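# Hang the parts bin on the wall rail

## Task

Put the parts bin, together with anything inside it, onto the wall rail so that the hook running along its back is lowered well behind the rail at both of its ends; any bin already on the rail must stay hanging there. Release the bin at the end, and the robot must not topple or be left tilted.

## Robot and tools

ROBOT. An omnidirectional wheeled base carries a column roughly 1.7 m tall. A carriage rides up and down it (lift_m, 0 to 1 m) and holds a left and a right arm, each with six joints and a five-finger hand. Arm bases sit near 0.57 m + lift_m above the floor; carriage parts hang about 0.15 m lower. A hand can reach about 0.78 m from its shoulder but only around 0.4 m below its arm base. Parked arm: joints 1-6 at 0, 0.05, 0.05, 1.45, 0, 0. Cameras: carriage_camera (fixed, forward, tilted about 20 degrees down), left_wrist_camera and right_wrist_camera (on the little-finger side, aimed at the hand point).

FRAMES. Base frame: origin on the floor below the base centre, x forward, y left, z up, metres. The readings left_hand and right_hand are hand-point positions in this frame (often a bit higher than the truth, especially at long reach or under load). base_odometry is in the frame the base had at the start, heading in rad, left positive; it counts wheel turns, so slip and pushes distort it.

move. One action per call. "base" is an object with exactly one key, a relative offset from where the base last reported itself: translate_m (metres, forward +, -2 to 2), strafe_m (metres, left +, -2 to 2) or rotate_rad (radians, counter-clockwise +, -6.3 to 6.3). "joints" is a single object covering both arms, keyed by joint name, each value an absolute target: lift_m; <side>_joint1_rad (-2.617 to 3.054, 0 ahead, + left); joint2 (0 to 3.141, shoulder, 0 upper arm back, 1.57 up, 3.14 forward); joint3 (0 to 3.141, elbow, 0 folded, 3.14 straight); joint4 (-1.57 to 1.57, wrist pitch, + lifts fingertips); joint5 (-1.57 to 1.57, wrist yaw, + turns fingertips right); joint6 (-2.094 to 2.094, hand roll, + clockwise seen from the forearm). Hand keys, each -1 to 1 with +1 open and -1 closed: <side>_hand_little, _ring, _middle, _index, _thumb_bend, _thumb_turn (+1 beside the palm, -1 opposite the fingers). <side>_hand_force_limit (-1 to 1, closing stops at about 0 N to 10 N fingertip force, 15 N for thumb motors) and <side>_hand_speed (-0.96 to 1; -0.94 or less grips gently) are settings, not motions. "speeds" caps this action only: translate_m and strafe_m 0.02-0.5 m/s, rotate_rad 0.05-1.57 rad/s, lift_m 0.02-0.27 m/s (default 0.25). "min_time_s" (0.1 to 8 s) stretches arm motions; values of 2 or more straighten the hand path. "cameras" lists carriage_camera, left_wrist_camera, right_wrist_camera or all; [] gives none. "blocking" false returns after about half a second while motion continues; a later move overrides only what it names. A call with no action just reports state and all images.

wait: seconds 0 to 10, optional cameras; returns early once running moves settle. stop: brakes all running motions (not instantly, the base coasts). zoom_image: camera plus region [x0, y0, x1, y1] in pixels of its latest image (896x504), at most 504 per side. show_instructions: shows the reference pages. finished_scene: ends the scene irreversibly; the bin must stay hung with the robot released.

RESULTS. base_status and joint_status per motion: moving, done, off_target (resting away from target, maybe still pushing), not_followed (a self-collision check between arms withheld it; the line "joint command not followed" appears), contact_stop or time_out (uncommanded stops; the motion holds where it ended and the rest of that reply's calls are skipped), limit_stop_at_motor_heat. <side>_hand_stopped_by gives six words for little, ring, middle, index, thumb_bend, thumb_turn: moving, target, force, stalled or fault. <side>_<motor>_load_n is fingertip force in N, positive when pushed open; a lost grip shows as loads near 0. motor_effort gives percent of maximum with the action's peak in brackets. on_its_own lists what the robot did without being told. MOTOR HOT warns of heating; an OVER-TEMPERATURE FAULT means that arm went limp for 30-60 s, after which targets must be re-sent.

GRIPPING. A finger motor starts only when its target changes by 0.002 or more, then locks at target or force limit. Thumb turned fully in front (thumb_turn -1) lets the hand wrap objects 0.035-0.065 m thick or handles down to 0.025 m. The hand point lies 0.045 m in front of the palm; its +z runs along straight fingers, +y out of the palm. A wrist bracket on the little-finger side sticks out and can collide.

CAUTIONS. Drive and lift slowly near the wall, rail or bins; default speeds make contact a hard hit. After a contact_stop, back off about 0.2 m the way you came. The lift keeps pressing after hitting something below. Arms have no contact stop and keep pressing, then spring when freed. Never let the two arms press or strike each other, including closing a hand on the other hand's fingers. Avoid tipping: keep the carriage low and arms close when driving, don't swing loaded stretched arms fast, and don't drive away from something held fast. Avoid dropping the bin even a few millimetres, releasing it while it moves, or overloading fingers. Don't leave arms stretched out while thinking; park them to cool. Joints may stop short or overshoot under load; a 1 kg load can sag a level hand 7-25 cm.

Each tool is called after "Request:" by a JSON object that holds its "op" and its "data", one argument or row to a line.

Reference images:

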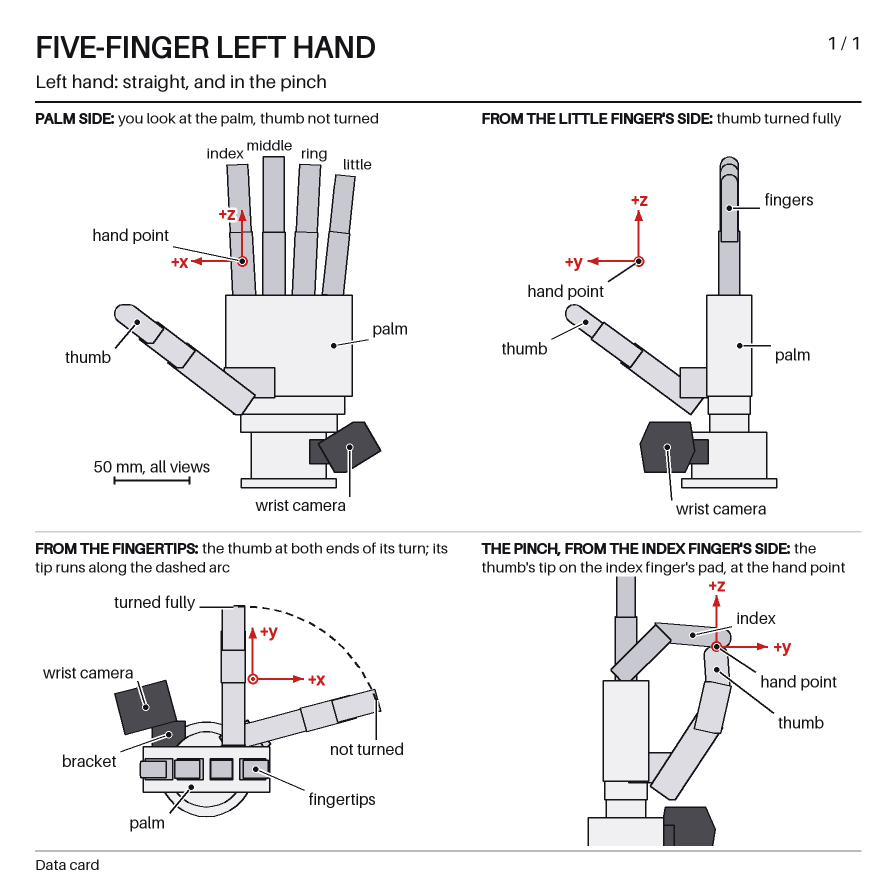

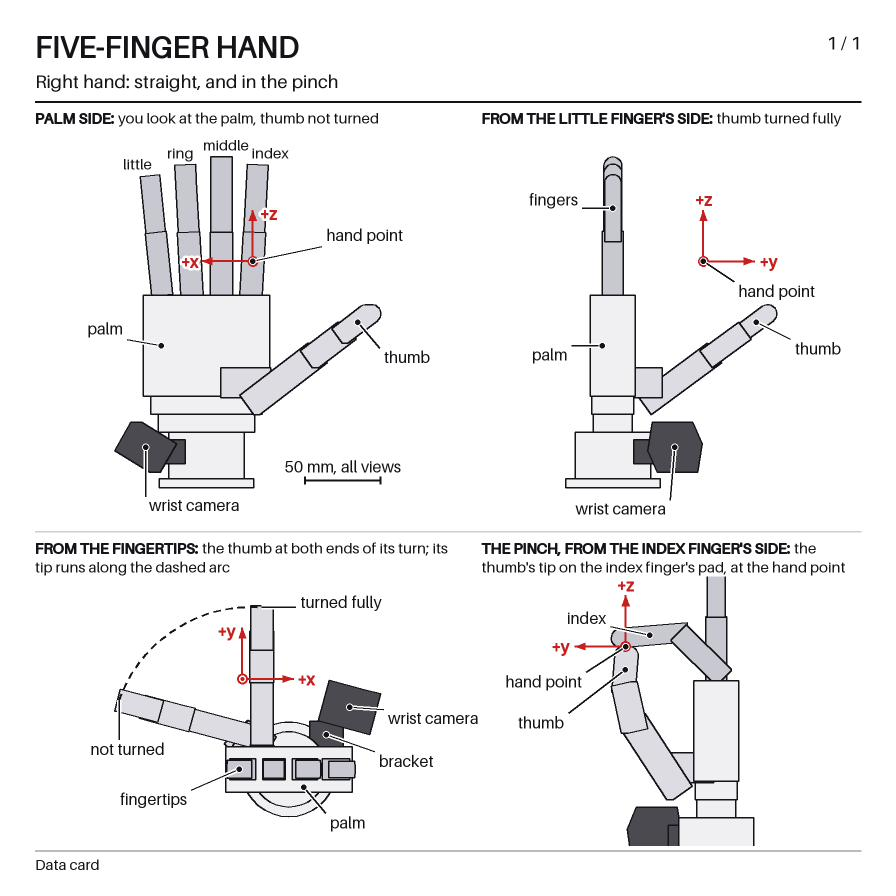

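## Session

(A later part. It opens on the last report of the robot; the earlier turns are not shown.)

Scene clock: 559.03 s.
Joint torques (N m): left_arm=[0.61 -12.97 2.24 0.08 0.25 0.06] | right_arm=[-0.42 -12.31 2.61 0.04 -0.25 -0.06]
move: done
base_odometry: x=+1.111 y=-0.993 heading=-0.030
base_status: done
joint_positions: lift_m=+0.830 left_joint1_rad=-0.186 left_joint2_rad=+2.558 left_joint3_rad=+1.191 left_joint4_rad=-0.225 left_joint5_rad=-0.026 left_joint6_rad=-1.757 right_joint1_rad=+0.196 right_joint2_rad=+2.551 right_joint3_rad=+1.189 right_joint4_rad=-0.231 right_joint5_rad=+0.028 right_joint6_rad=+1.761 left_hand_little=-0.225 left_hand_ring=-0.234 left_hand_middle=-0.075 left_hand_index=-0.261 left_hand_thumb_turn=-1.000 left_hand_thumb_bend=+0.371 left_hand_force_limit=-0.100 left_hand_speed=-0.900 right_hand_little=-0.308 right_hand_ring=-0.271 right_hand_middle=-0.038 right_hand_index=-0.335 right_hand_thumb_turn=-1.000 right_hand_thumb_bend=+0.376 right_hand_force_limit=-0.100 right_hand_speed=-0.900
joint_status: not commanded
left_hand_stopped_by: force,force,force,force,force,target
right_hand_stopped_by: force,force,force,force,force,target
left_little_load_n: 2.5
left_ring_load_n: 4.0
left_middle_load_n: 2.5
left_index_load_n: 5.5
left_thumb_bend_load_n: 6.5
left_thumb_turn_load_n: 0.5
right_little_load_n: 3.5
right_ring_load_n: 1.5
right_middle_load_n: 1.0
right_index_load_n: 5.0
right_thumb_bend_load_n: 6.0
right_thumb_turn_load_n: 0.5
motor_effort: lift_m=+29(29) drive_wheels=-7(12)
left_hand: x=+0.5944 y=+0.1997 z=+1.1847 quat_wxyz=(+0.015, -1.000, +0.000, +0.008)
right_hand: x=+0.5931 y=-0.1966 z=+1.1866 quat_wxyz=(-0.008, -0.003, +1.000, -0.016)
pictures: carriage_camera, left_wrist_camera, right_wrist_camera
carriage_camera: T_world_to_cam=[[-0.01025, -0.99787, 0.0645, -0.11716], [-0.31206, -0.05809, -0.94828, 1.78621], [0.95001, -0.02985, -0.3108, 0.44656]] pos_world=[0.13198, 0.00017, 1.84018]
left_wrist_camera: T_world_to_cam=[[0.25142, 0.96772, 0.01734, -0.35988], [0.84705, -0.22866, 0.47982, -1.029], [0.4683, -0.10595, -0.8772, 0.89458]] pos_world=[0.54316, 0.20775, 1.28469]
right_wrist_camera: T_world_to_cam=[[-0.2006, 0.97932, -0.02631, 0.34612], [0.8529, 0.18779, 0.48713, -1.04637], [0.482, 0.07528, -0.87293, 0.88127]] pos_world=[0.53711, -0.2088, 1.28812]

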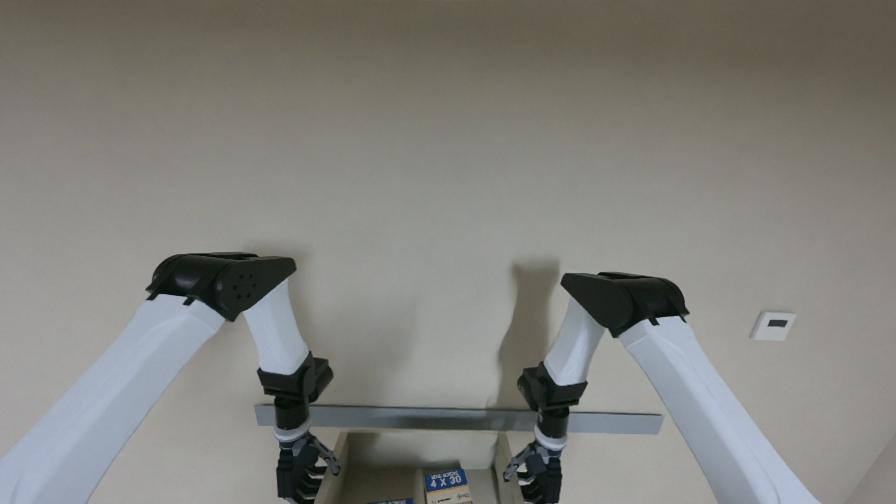

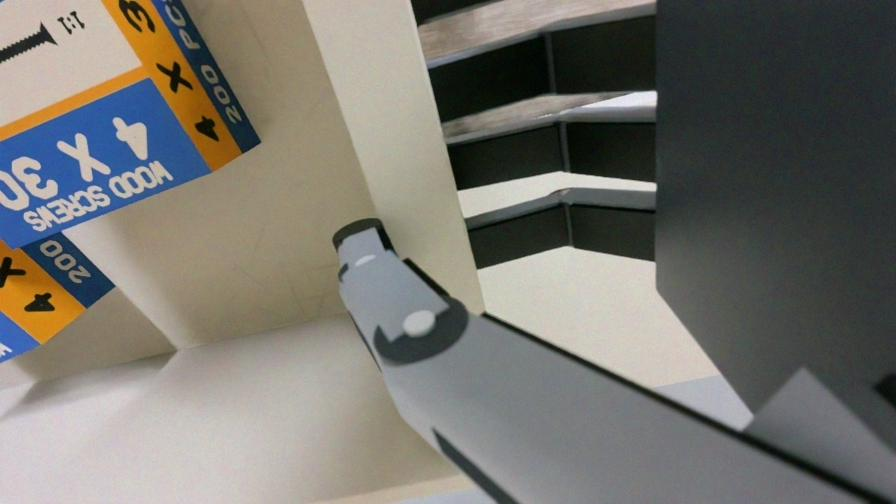

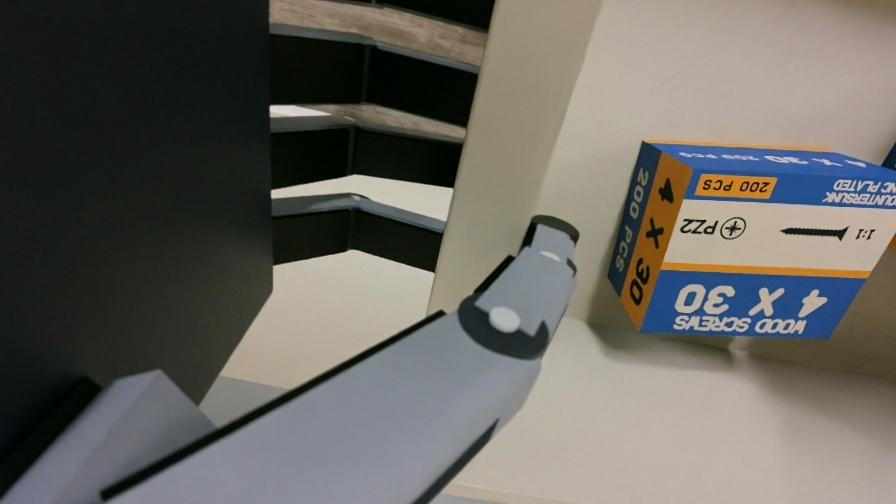

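Request:
{"op": "move", "data": {
  "base": {"translate_m": 0.09},
  "speeds": {"translate_m": 0.08},
  "cameras": ["all"]
}}

Request:
{"op": "zoom_image", "data": {
  "camera": "left_wrist_camera",
  "region": [260, 200, 760, 504]
}}

Request:
{"op": "zoom_image", "data": {
  "camera": "right_wrist_camera",
  "region": [180, 200, 680, 504]
}}

Request:
{"op": "zoom_image", "data": {
  "camera": "carriage_camera",
  "region": [200, 400, 650, 504]
}}

Scene clock: 580.47 s.
Joint torques (N m): left_arm=[0.62 -13.03 2.29 0.07 0.2 0.04] | right_arm=[-0.44 -12.41 2.71 0.03 -0.26 -0.08]
move: done
base_odometry: x=+1.201 y=-0.996 heading=-0.031
base_status: done
joint_positions: lift_m=+0.830 left_joint1_rad=-0.186 left_joint2_rad=+2.558 left_joint3_rad=+1.191 left_joint4_rad=-0.225 left_joint5_rad=-0.026 left_joint6_rad=-1.757 right_joint1_rad=+0.196 right_joint2_rad=+2.551 right_joint3_rad=+1.189 right_joint4_rad=-0.232 right_joint5_rad=+0.028 right_joint6_rad=+1.761 left_hand_little=-0.225 left_hand_ring=-0.234 left_hand_middle=-0.075 left_hand_index=-0.261 left_hand_thumb_turn=-1.000 left_hand_thumb_bend=+0.371 left_hand_force_limit=-0.100 left_hand_speed=-0.900 right_hand_little=-0.308 right_hand_ring=-0.271 right_hand_middle=-0.038 right_hand_index=-0.335 right_hand_thumb_turn=-1.000 right_hand_thumb_bend=+0.376 right_hand_force_limit=-0.100 right_hand_speed=-0.900
joint_status: not commanded
left_hand_stopped_by: force,force,force,force,force,target
right_hand_stopped_by: force,force,force,force,force,target
left_little_load_n: 2.5
left_ring_load_n: 4.0
left_middle_load_n: 2.5
left_index_load_n: 5.5
left_thumb_bend_load_n: 6.5
left_thumb_turn_load_n: 0.5
right_little_load_n: 3.0
right_ring_load_n: 1.0
right_middle_load_n: 0.5
right_index_load_n: 5.5
right_thumb_bend_load_n: 5.5
right_thumb_turn_load_n: 1.0
motor_effort: lift_m=+29(29) drive_wheels=+4(12)
left_hand: x=+0.5944 y=+0.1997 z=+1.1847 quat_wxyz=(+0.015, -1.000, +0.000, +0.008)
right_hand: x=+0.5930 y=-0.1967 z=+1.1865 quat_wxyz=(-0.009, -0.003, +1.000, -0.016)
pictures: carriage_camera, left_wrist_camera, right_wrist_camera
carriage_camera: T_world_to_cam=[[-0.01025, -0.99787, 0.0645, -0.11716], [-0.31206, -0.05809, -0.94828, 1.78621], [0.95001, -0.02985, -0.3108, 0.44656]] pos_world=[0.13198, 0.00017, 1.84018]
left_wrist_camera: T_world_to_cam=[[0.25142, 0.96772, 0.01734, -0.35988], [0.84705, -0.22866, 0.47982, -1.029], [0.4683, -0.10595, -0.8772, 0.89458]] pos_world=[0.54316, 0.20775, 1.28469]
right_wrist_camera: T_world_to_cam=[[-0.20067, 0.9793, -0.02672, 0.34668], [0.85303, 0.18808, 0.4868, -1.04595], [0.48174, 0.07489, -0.87311, 0.88155]] pos_world=[0.53711, -0.2088, 1.28812]

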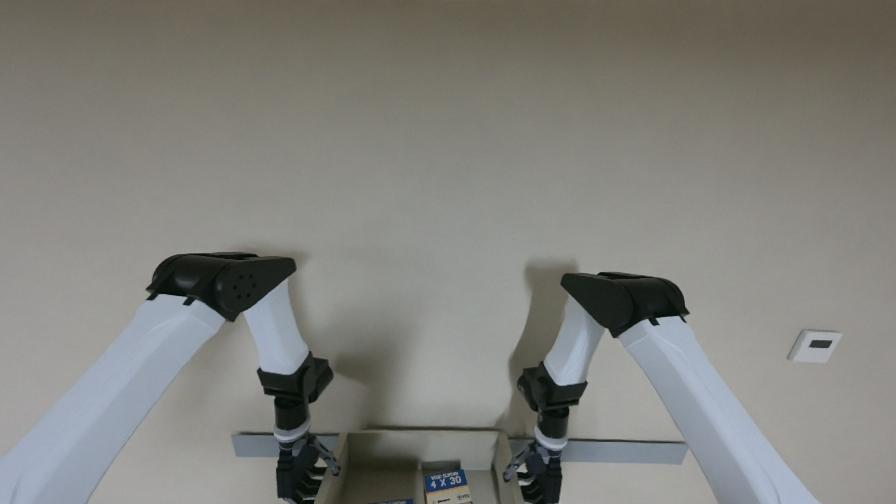

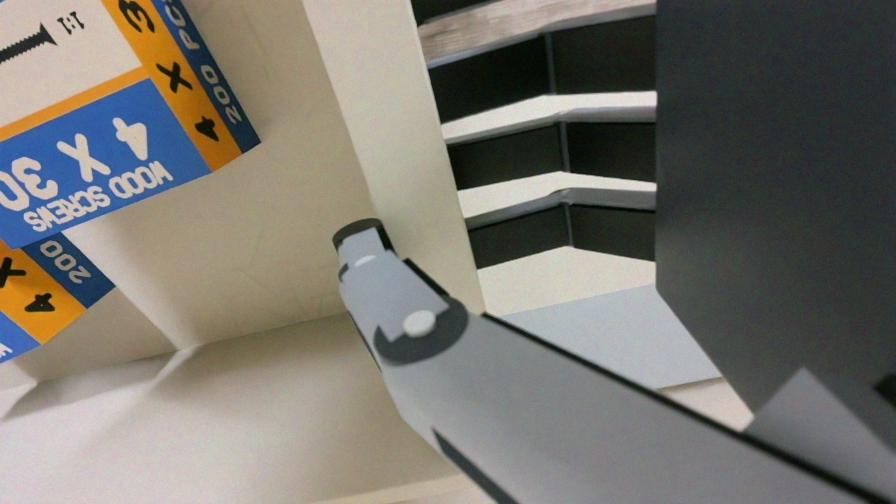

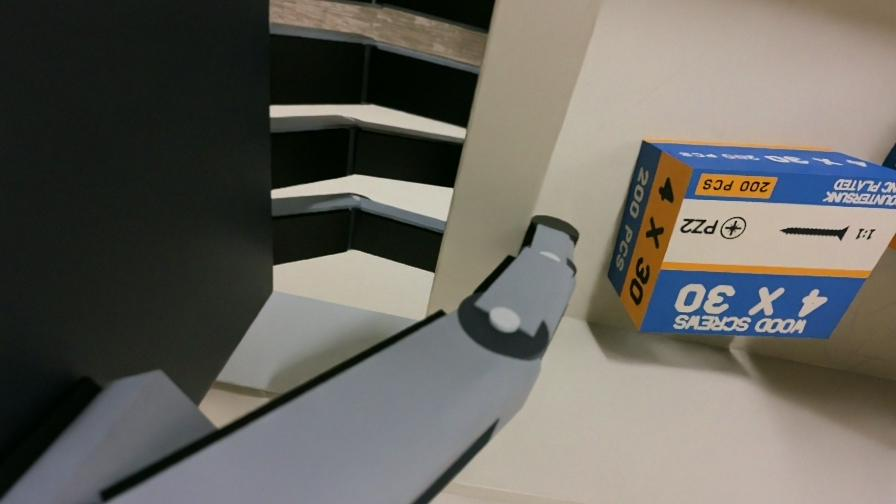

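Scaled by 1.008 from the camera's image (finer frame: 1280x720).

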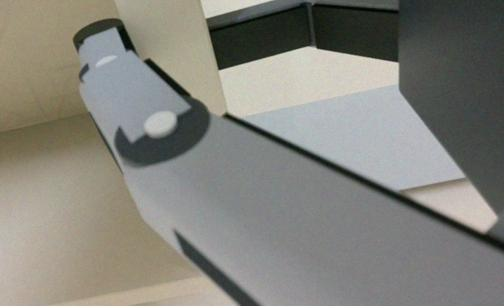

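Scaled by 1.008 from the camera's image (finer frame: 1280x720).

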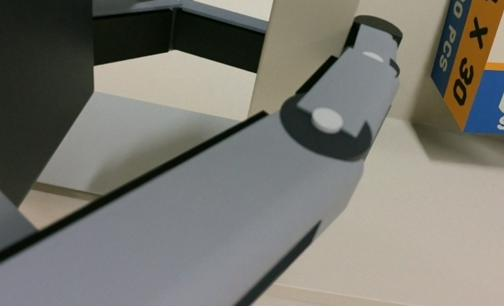

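Scaled by 1.120 from the camera's image (finer frame: 1280x720).

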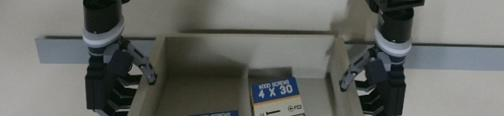

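Request:
{"op": "zoom_image", "data": {
  "camera": "left_wrist_camera",
  "region": [300, 424, 500, 504]
}}

Request:
{"op": "zoom_image", "data": {
  "camera": "right_wrist_camera",
  "region": [400, 424, 600, 504]
}}

Request:
{"op": "zoom_image", "data": {
  "camera": "carriage_camera",
  "region": [220, 410, 380, 504]
}}

Request:
{"op": "zoom_image", "data": {
  "camera": "carriage_camera",
  "region": [480, 410, 700, 504]
}}

Scaled by 2.520 from the camera's image (finer frame: 1280x720).

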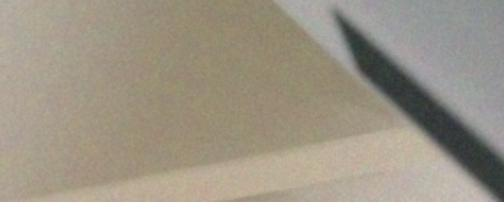

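Scaled by 2.520 from the camera's image (finer frame: 1280x720).

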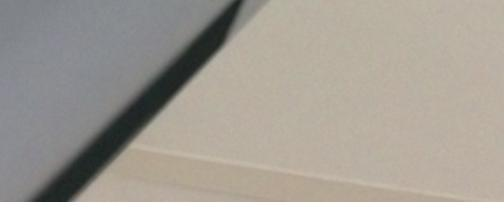

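Scaled by 3.150 from the camera's image (finer frame: 1280x720).

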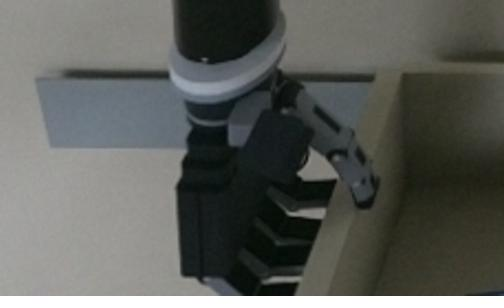

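Scaled by 2.291 from the camera's image (finer frame: 1280x720).

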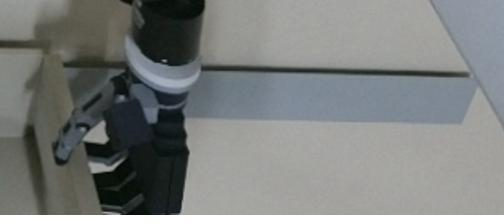

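Request:
{"op": "move", "data": {
  "base": {"translate_m": 0.025},
  "speeds": {"translate_m": 0.04},
  "cameras": ["all"]
}}

Request:
{"op": "zoom_image", "data": {
  "camera": "left_wrist_camera",
  "region": [400, 200, 760, 450]
}}

Request:
{"op": "zoom_image", "data": {
  "camera": "right_wrist_camera",
  "region": [180, 200, 540, 450]
}}

Scene clock: 623.97 s.
Joint torques (N m): left_arm=[0.62 -13.08 2.21 0.29 0.21 -0.06] | right_arm=[-0.39 -12.29 2.66 0.31 -0.14 -0.06]
move: done
base_odometry: x=+1.226 y=-0.997 heading=-0.031
base_status: done
joint_positions: lift_m=+0.830 left_joint1_rad=-0.186 left_joint2_rad=+2.558 left_joint3_rad=+1.191 left_joint4_rad=-0.243 left_joint5_rad=-0.021 left_joint6_rad=-1.751 right_joint1_rad=+0.196 right_joint2_rad=+2.551 right_joint3_rad=+1.189 right_joint4_rad=-0.263 right_joint5_rad=+0.020 right_joint6_rad=+1.762 left_hand_little=-0.225 left_hand_ring=-0.234 left_hand_middle=-0.075 left_hand_index=-0.261 left_hand_thumb_turn=-1.000 left_hand_thumb_bend=+0.371 left_hand_force_limit=-0.100 left_hand_speed=-0.900 right_hand_little=-0.308 right_hand_ring=-0.271 right_hand_middle=-0.038 right_hand_index=-0.335 right_hand_thumb_turn=-1.000 right_hand_thumb_bend=+0.376 right_hand_force_limit=-0.100 right_hand_speed=-0.900
joint_status: not commanded
left_hand_stopped_by: force,force,force,force,force,target
right_hand_stopped_by: force,force,force,force,force,target
left_little_load_n: 1.5
left_ring_load_n: 3.0
left_middle_load_n: 2.5
left_index_load_n: 6.5
left_thumb_bend_load_n: 6.5
left_thumb_turn_load_n: 1.0
right_little_load_n: 4.0
right_ring_load_n: 0.0
right_middle_load_n: 0.5
right_index_load_n: 5.0
right_thumb_bend_load_n: 6.0
right_thumb_turn_load_n: 0.5
motor_effort: lift_m=+29(29) drive_wheels=+3(13)
left_hand: x=+0.5891 y=+0.1995 z=+1.1843 quat_wxyz=(+0.014, -1.000, +0.003, +0.017)
right_hand: x=+0.5844 y=-0.1967 z=+1.1860 quat_wxyz=(-0.025, -0.003, +1.000, -0.015)
pictures: carriage_camera, left_wrist_camera, right_wrist_camera
carriage_camera: T_world_to_cam=[[-0.01025, -0.99787, 0.0645, -0.11716], [-0.31206, -0.05809, -0.94828, 1.78621], [0.95001, -0.02985, -0.3108, 0.44656]] pos_world=[0.13198, 0.00017, 1.84018]
left_wrist_camera: T_world_to_cam=[[0.25741, 0.96624, 0.01128, -0.35436], [0.8545, -0.23306, 0.46423, -1.00943], [0.45119, -0.10986, -0.88564, 0.91757]] pos_world=[0.53978, 0.20794, 1.28525]
right_wrist_camera: T_world_to_cam=[[-0.19994, 0.97964, -0.01785, 0.33408], [0.86876, 0.18568, 0.45911, -1.01506], [0.45308, 0.07629, -0.8882, 0.92019]] pos_world=[0.53173, -0.209, 1.2893]

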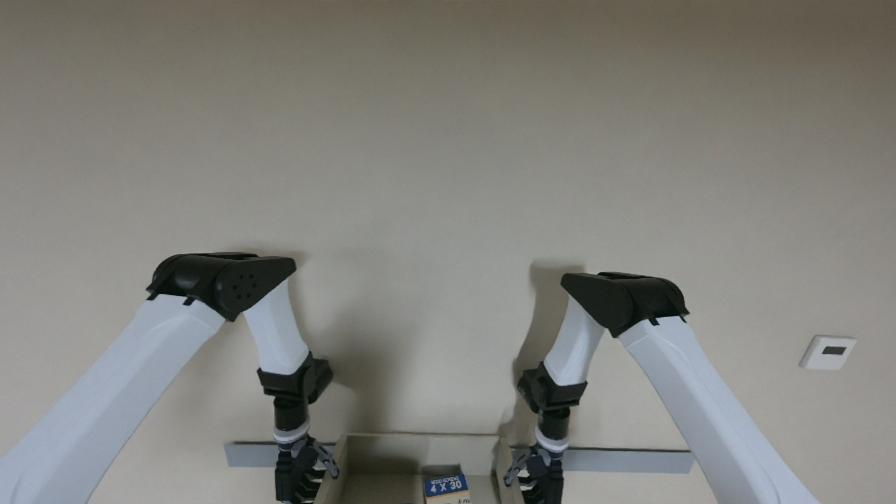

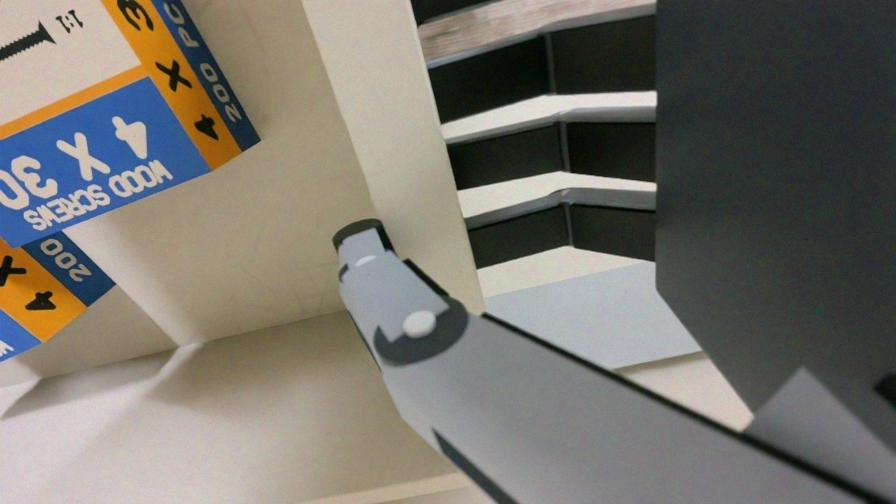

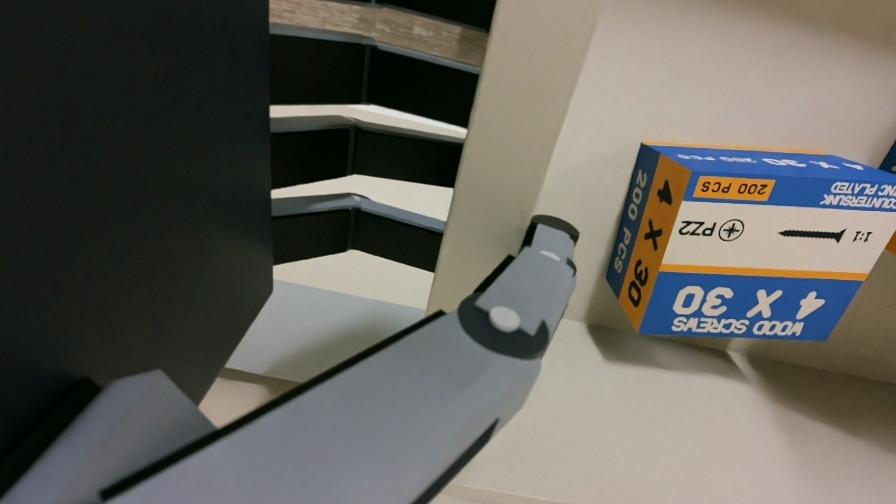

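Scaled by 1.400 from the camera's image (finer frame: 1280x720).

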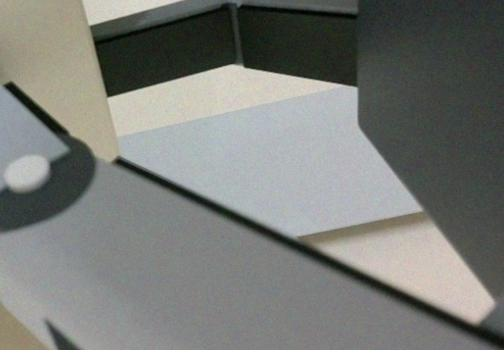

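Scaled by 1.400 from the camera's image (finer frame: 1280x720).

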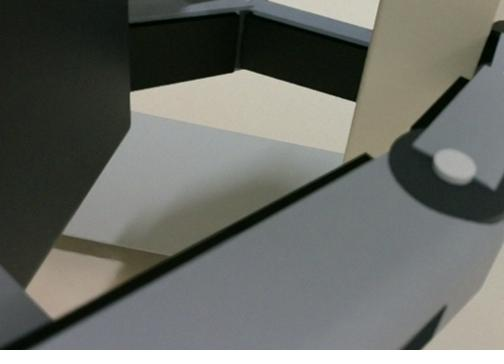

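Request:
{"op": "move", "data": {
  "joints": {"lift_m": 0.81},
  "speeds": {"lift_m": 0.03},
  "cameras": ["carriage_camera"]
}}

Request:
{"op": "zoom_image", "data": {
  "camera": "carriage_camera",
  "region": [200, 400, 460, 504]
}}

Request:
{"op": "zoom_image", "data": {
  "camera": "carriage_camera",
  "region": [440, 400, 700, 504]
}}

Scene clock: 634.67 s.
Joint torques (N m): left_arm=[0.62 -13.14 2 0.26 0.24 -0.04] | right_arm=[-0.44 -12.38 2.67 0.34 -0.17 -0.06]
move: done
base_odometry: x=+1.226 y=-0.997 heading=-0.031
base_status: not commanded
joint_positions: lift_m=+0.810 left_joint1_rad=-0.186 left_joint2_rad=+2.558 left_joint3_rad=+1.191 left_joint4_rad=-0.246 left_joint5_rad=-0.021 left_joint6_rad=-1.751 right_joint1_rad=+0.196 right_joint2_rad=+2.552 right_joint3_rad=+1.188 right_joint4_rad=-0.264 right_joint5_rad=+0.019 right_joint6_rad=+1.762 left_hand_little=-0.225 left_hand_ring=-0.234 left_hand_middle=-0.075 left_hand_index=-0.261 left_hand_thumb_turn=-1.000 left_hand_thumb_bend=+0.371 left_hand_force_limit=-0.100 left_hand_speed=-0.900 right_hand_little=-0.308 right_hand_ring=-0.271 right_hand_middle=-0.038 right_hand_index=-0.335 right_hand_thumb_turn=-1.000 right_hand_thumb_bend=+0.376 right_hand_force_limit=-0.100 right_hand_speed=-0.900
joint_status: all done
left_hand_stopped_by: force,force,force,force,force,target
right_hand_stopped_by: force,force,force,force,force,target
left_little_load_n: 2.0
left_ring_load_n: 3.5
left_middle_load_n: 2.5
left_index_load_n: 5.5
left_thumb_bend_load_n: 6.5
left_thumb_turn_load_n: 0.5
right_little_load_n: 5.0
right_ring_load_n: 0.0
right_middle_load_n: 0.5
right_index_load_n: 5.0
right_thumb_bend_load_n: 5.5
right_thumb_turn_load_n: 0.5
motor_effort: lift_m=+29(30) drive_wheels=+3(3)
left_hand: x=+0.5883 y=+0.1996 z=+1.1643 quat_wxyz=(+0.014, -1.000, +0.003, +0.019)
right_hand: x=+0.5835 y=-0.1968 z=+1.1657 quat_wxyz=(-0.026, -0.002, +1.000, -0.015)
carriage_camera: T_world_to_cam=[[-0.01025, -0.99787, 0.0645, -0.11588], [-0.31206, -0.05809, -0.94828, 1.76734], [0.95001, -0.02985, -0.3108, 0.44038]] pos_world=[0.13198, 0.00017, 1.82028]

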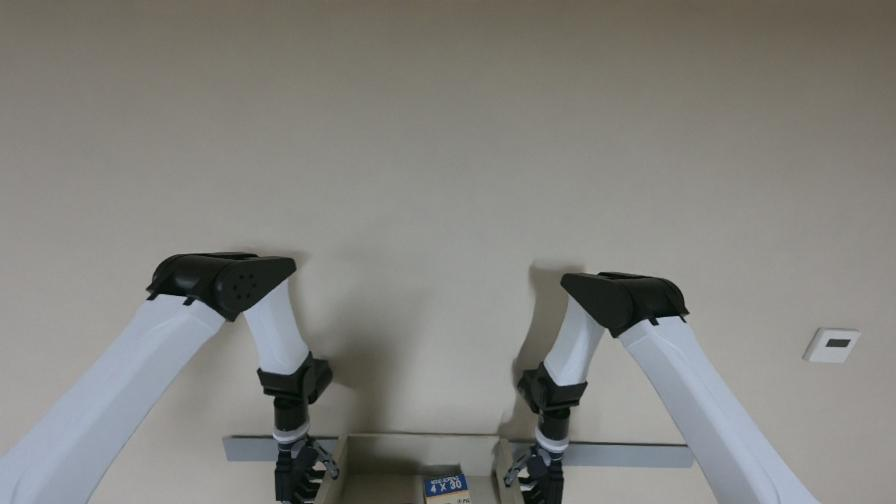

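Scaled by 1.938 from the camera's image (finer frame: 1280x720).

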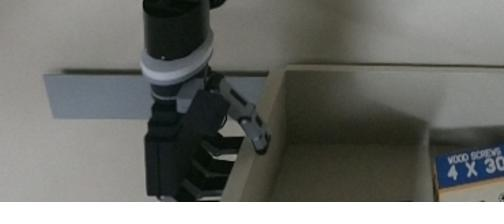

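Scaled by 1.938 from the camera's image (finer frame: 1280x720).

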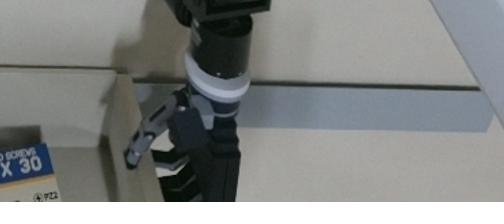

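Request:
{"op": "move", "data": {
  "joints": {"lift_m": 0.8},
  "speeds": {"lift_m": 0.03}
}}

Request:
{"op": "move", "data": {
  "joints": {"lift_m": 0.79},
  "speeds": {"lift_m": 0.03},
  "cameras": ["all"]
}}

Request:
{"op": "zoom_image", "data": {
  "camera": "carriage_camera",
  "region": [200, 400, 460, 504]
}}

Request:
{"op": "zoom_image", "data": {
  "camera": "carriage_camera",
  "region": [440, 400, 700, 504]
}}

Scene clock: 640.43 s.
Joint torques (N m): left_arm=[0.68 -13.11 2.15 0.29 0.23 -0.07] | right_arm=[-0.35 -12.25 2.77 0.3 -0.14 -0.08]
move: done
base_odometry: x=+1.226 y=-0.997 heading=-0.031
base_status: not commanded
joint_positions: lift_m=+0.800 left_joint1_rad=-0.186 left_joint2_rad=+2.558 left_joint3_rad=+1.191 left_joint4_rad=-0.247 left_joint5_rad=-0.020 left_joint6_rad=-1.750 right_joint1_rad=+0.196 right_joint2_rad=+2.552 right_joint3_rad=+1.187 right_joint4_rad=-0.265 right_joint5_rad=+0.019 right_joint6_rad=+1.762 left_hand_little=-0.225 left_hand_ring=-0.234 left_hand_middle=-0.075 left_hand_index=-0.261 left_hand_thumb_turn=-1.000 left_hand_thumb_bend=+0.371 left_hand_force_limit=-0.100 left_hand_speed=-0.900 right_hand_little=-0.308 right_hand_ring=-0.271 right_hand_middle=-0.038 right_hand_index=-0.335 right_hand_thumb_turn=-1.000 right_hand_thumb_bend=+0.376 right_hand_force_limit=-0.100 right_hand_speed=-0.900
joint_status: all done
left_hand_stopped_by: force,force,force,force,force,target
right_hand_stopped_by: force,force,force,force,force,target
left_little_load_n: 2.0
left_ring_load_n: 3.5
left_middle_load_n: 2.5
left_index_load_n: 5.5
left_thumb_bend_load_n: 6.5
left_thumb_turn_load_n: 1.0
right_little_load_n: 5.0
right_ring_load_n: 0.0
right_middle_load_n: 0.5
right_index_load_n: 5.0
right_thumb_bend_load_n: 6.0
right_thumb_turn_load_n: 0.0
motor_effort: lift_m=+29(30) drive_wheels=+3(3)
left_hand: x=+0.5878 y=+0.1995 z=+1.1543 quat_wxyz=(+0.014, -1.000, +0.003, +0.020)
right_hand: x=+0.5830 y=-0.1968 z=+1.1556 quat_wxyz=(-0.027, -0.002, +1.000, -0.015)
pictures: none

Scene clock: 641.17 s.
Joint torques (N m): left_arm=[0.61 -12.96 2.04 0.2 0.21 -0.04] | right_arm=[-0.49 -12.25 2.63 0.35 -0.13 -0.07]
move: done
base_odometry: x=+1.226 y=-0.997 heading=-0.031
base_status: not commanded
joint_positions: lift_m=+0.790 left_joint1_rad=-0.186 left_joint2_rad=+2.558 left_joint3_rad=+1.191 left_joint4_rad=-0.246 left_joint5_rad=-0.021 left_joint6_rad=-1.750 right_joint1_rad=+0.196 right_joint2_rad=+2.552 right_joint3_rad=+1.187 right_joint4_rad=-0.265 right_joint5_rad=+0.019 right_joint6_rad=+1.764 left_hand_little=-0.224 left_hand_ring=-0.234 left_hand_middle=-0.075 left_hand_index=-0.262 left_hand_thumb_turn=-1.000 left_hand_thumb_bend=+0.371 left_hand_force_limit=-0.100 left_hand_speed=-0.900 right_hand_little=-0.308 right_hand_ring=-0.271 right_hand_middle=-0.038 right_hand_index=-0.336 right_hand_thumb_turn=-1.000 right_hand_thumb_bend=+0.376 right_hand_force_limit=-0.100 right_hand_speed=-0.900
joint_status: all done
left_hand_stopped_by: force,force,force,force,force,target
right_hand_stopped_by: force,force,force,force,force,target
left_little_load_n: 6.0
left_ring_load_n: 5.0
left_middle_load_n: 0.5
left_index_load_n: 0.0
left_thumb_bend_load_n: 8.0
left_thumb_turn_load_n: -1.5
right_little_load_n: 10.0
right_ring_load_n: 0.5
right_middle_load_n: 0.0
right_index_load_n: 0.5
right_thumb_bend_load_n: 6.5
right_thumb_turn_load_n: -1.0
motor_effort: lift_m=+28(29) drive_wheels=+3(3)
left_hand: x=+0.5881 y=+0.1996 z=+1.1444 quat_wxyz=(+0.014, -1.000, +0.004, +0.019)
right_hand: x=+0.5831 y=-0.1968 z=+1.1457 quat_wxyz=(-0.027, -0.002, +1.000, -0.015)
pictures: carriage_camera, left_wrist_camera, right_wrist_camera
carriage_camera: T_world_to_cam=[[-0.01025, -0.99787, 0.0645, -0.11459], [-0.31206, -0.05809, -0.94828, 1.74847], [0.95001, -0.02985, -0.3108, 0.43419]] pos_world=[0.13198, 0.00017, 1.80038]
left_wrist_camera: T_world_to_cam=[[0.2589, 0.96585, 0.01058, -0.3537], [0.85575, -0.23444, 0.46123, -0.98707], [0.44796, -0.11036, -0.88722, 0.8864]] pos_world=[0.53918, 0.20804, 1.24544]
right_wrist_camera: T_world_to_cam=[[-0.19804, 0.98005, -0.01681, 0.33105], [0.87076, 0.18378, 0.45607, -0.99353], [0.45006, 0.07569, -0.88978, 0.88844]] pos_world=[0.53084, -0.2091, 1.24921]

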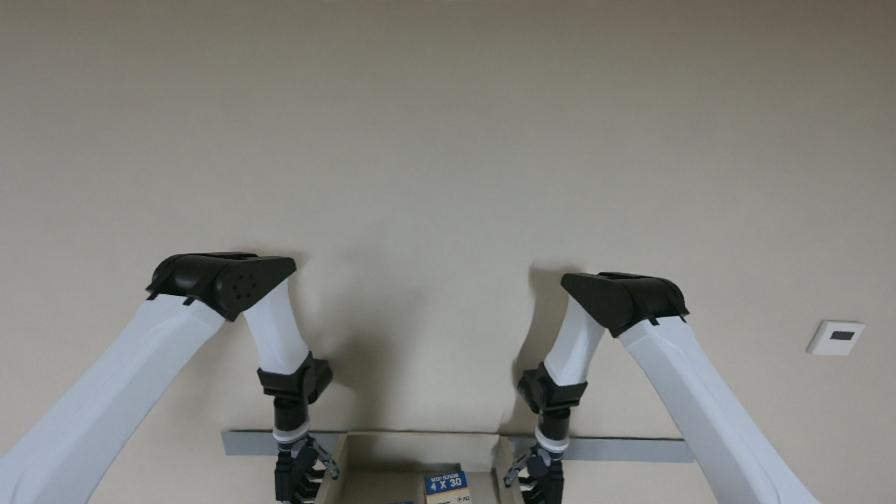

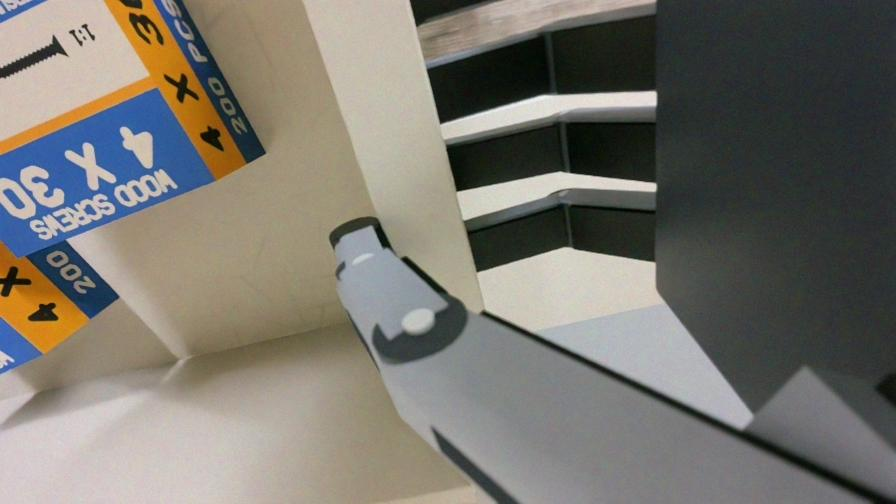

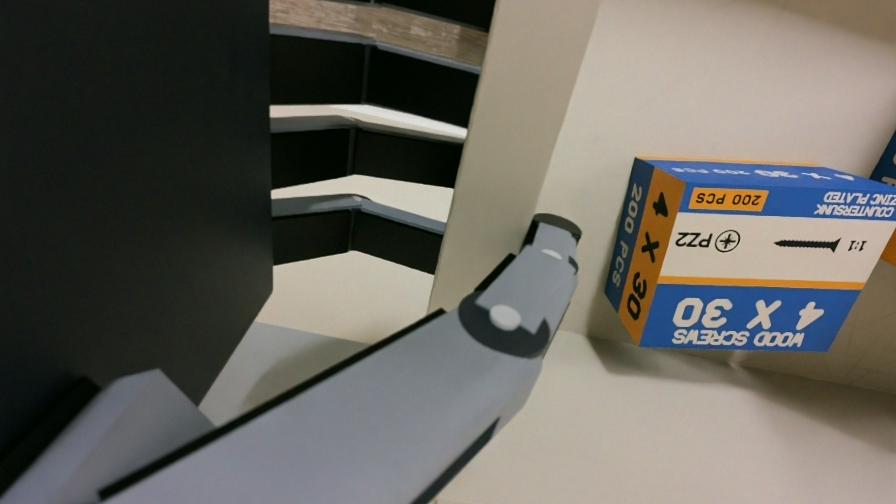

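Scaled by 1.938 from the camera's image (finer frame: 1280x720).

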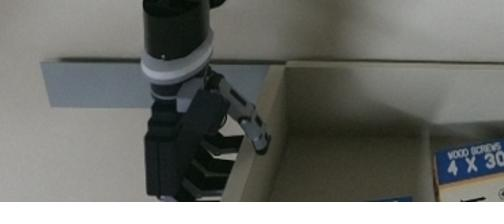

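Scaled by 1.938 from the camera's image (finer frame: 1280x720).

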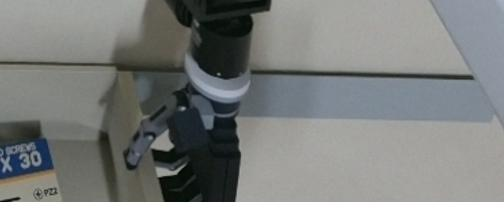

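Request:
{"op": "zoom_image", "data": {
  "camera": "carriage_camera",
  "region": [320, 420, 380, 460]
}}

Request:
{"op": "zoom_image", "data": {
  "camera": "carriage_camera",
  "region": [480, 420, 540, 460]
}}

Request:
{"op": "zoom_image", "data": {
  "camera": "left_wrist_camera",
  "region": [420, 230, 620, 370]
}}

Scaled by 8.400 from the camera's image (finer frame: 1280x720).

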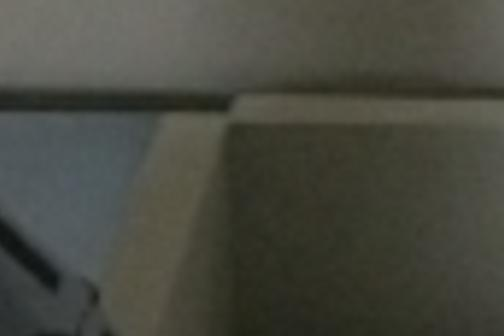

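Scaled by 8.400 from the camera's image (finer frame: 1280x720).

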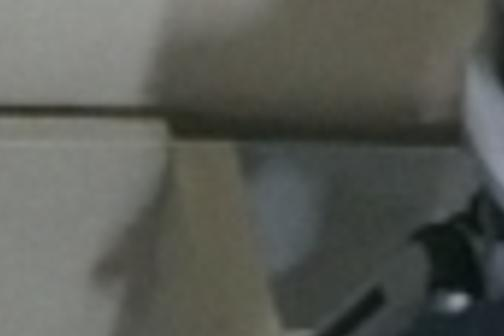

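Scaled by 2.520 from the camera's image (finer frame: 1280x720).

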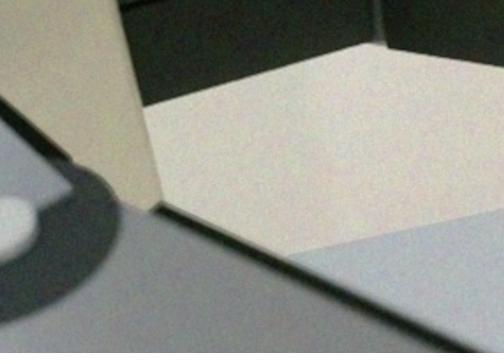

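Request:
{"op": "move", "data": {
  "joints": {"lift_m": 0.783},
  "speeds": {"lift_m": 0.02},
  "cameras": ["all"]
}}

Request:
{"op": "zoom_image", "data": {
  "camera": "carriage_camera",
  "region": [320, 420, 380, 460]
}}

Request:
{"op": "zoom_image", "data": {
  "camera": "carriage_camera",
  "region": [480, 420, 540, 460]
}}

Scene clock: 724.80 s.
Joint torques (N m): left_arm=[0.61 -13.09 2.11 0.34 0.19 -0.06] | right_arm=[-0.38 -12.3 2.7 0.38 -0.14 -0.12]
move: done
base_odometry: x=+1.226 y=-0.997 heading=-0.031
base_status: not commanded
joint_positions: lift_m=+0.783 left_joint1_rad=-0.186 left_joint2_rad=+2.558 left_joint3_rad=+1.191 left_joint4_rad=-0.251 left_joint5_rad=-0.020 left_joint6_rad=-1.748 right_joint1_rad=+0.196 right_joint2_rad=+2.552 right_joint3_rad=+1.187 right_joint4_rad=-0.270 right_joint5_rad=+0.019 right_joint6_rad=+1.763 left_hand_little=-0.224 left_hand_ring=-0.234 left_hand_middle=-0.076 left_hand_index=-0.262 left_hand_thumb_turn=-1.000 left_hand_thumb_bend=+0.371 left_hand_force_limit=-0.100 left_hand_speed=-0.900 right_hand_little=-0.308 right_hand_ring=-0.271 right_hand_middle=-0.038 right_hand_index=-0.336 right_hand_thumb_turn=-1.000 right_hand_thumb_bend=+0.377 right_hand_force_limit=-0.100 right_hand_speed=-0.900
joint_status: all done
left_hand_stopped_by: force,force,force,force,force,target
right_hand_stopped_by: force,force,force,force,force,target
left_little_load_n: 6.0
left_ring_load_n: 2.5
left_middle_load_n: -3.5
left_index_load_n: 0.0
left_thumb_bend_load_n: 11.5
left_thumb_turn_load_n: -1.5
right_little_load_n: 11.5
right_ring_load_n: 0.0
right_middle_load_n: -3.0
right_index_load_n: 0.0
right_thumb_bend_load_n: 9.0
right_thumb_turn_load_n: -1.5
motor_effort: lift_m=+26(27) drive_wheels=+3(3)
left_hand: x=+0.5866 y=+0.1996 z=+1.1375 quat_wxyz=(+0.014, -1.000, +0.005, +0.021)
right_hand: x=+0.5817 y=-0.1970 z=+1.1388 quat_wxyz=(-0.029, -0.002, +0.999, -0.015)
pictures: carriage_camera, left_wrist_camera, right_wrist_camera
carriage_camera: T_world_to_cam=[[-0.01025, -0.99787, 0.0645, -0.11415], [-0.31206, -0.05809, -0.94828, 1.74202], [0.95001, -0.02985, -0.3108, 0.43208]] pos_world=[0.13198, 0.00017, 1.79358]
left_wrist_camera: T_world_to_cam=[[0.26078, 0.96535, 0.00896, -0.35237], [0.85766, -0.23593, 0.45689, -0.97849], [0.44318, -0.11146, -0.88948, 0.88659]] pos_world=[0.53819, 0.20813, 1.23882]
right_wrist_camera: T_world_to_cam=[[-0.19891, 0.97988, -0.01668, 0.33113], [0.87281, 0.18487, 0.45169, -0.98511], [0.44568, 0.07529, -0.89202, 0.88791]] pos_world=[0.52995, -0.20919, 1.24252]

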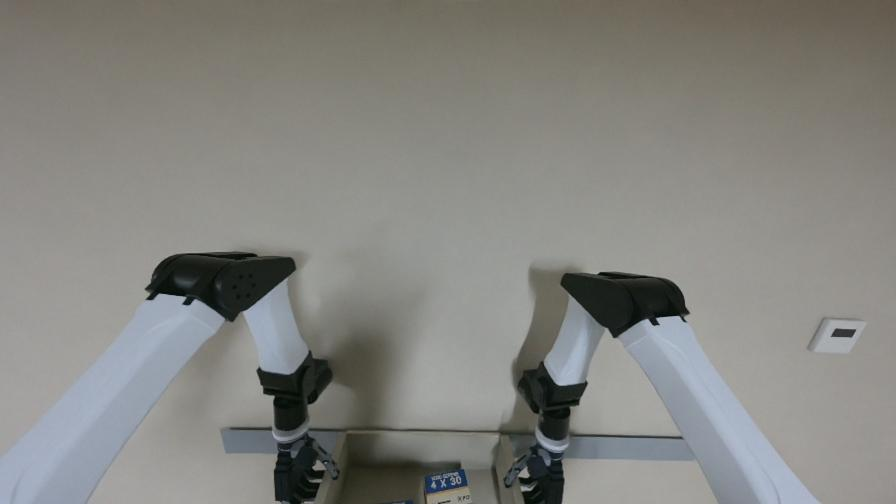

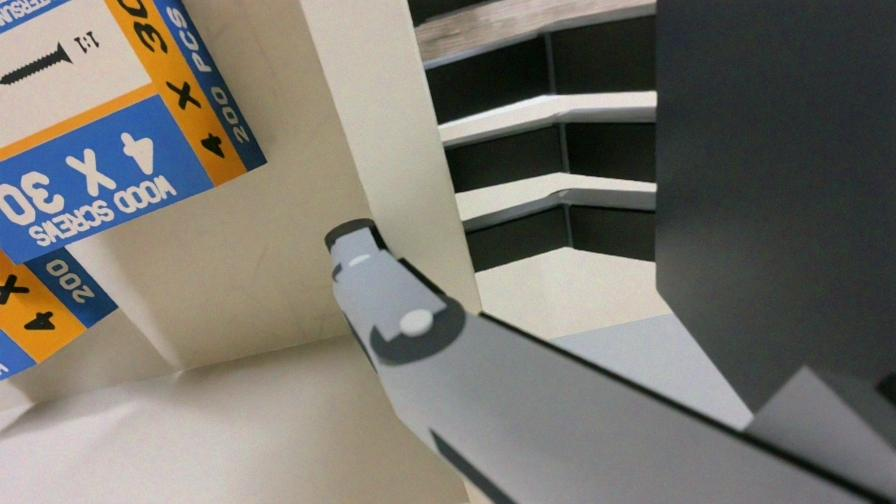

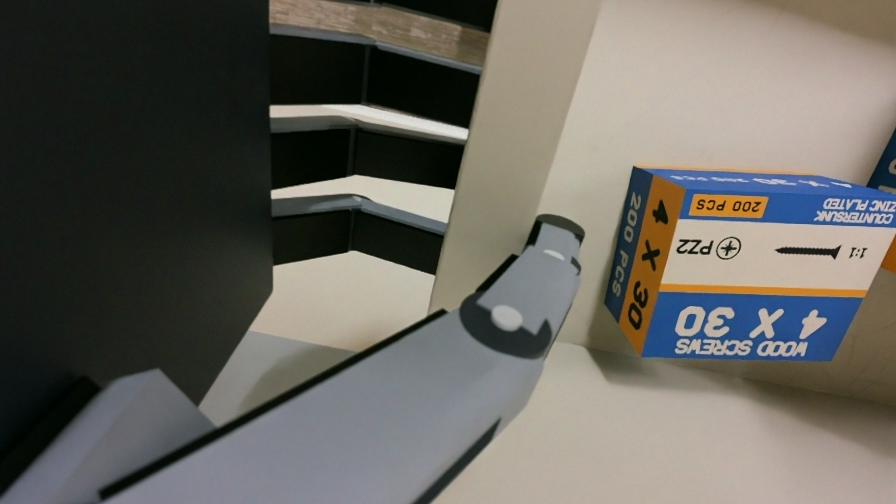

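Scaled by 8.400 from the camera's image (finer frame: 1280x720).

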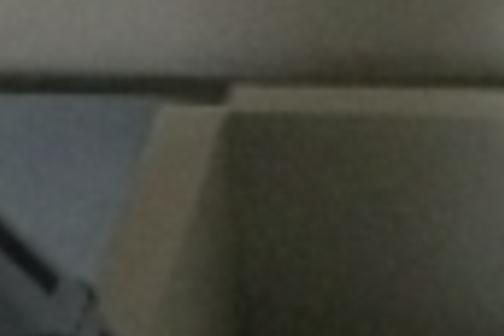

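Scaled by 8.400 from the camera's image (finer frame: 1280x720).

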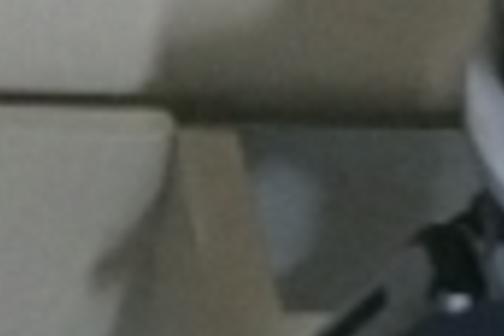

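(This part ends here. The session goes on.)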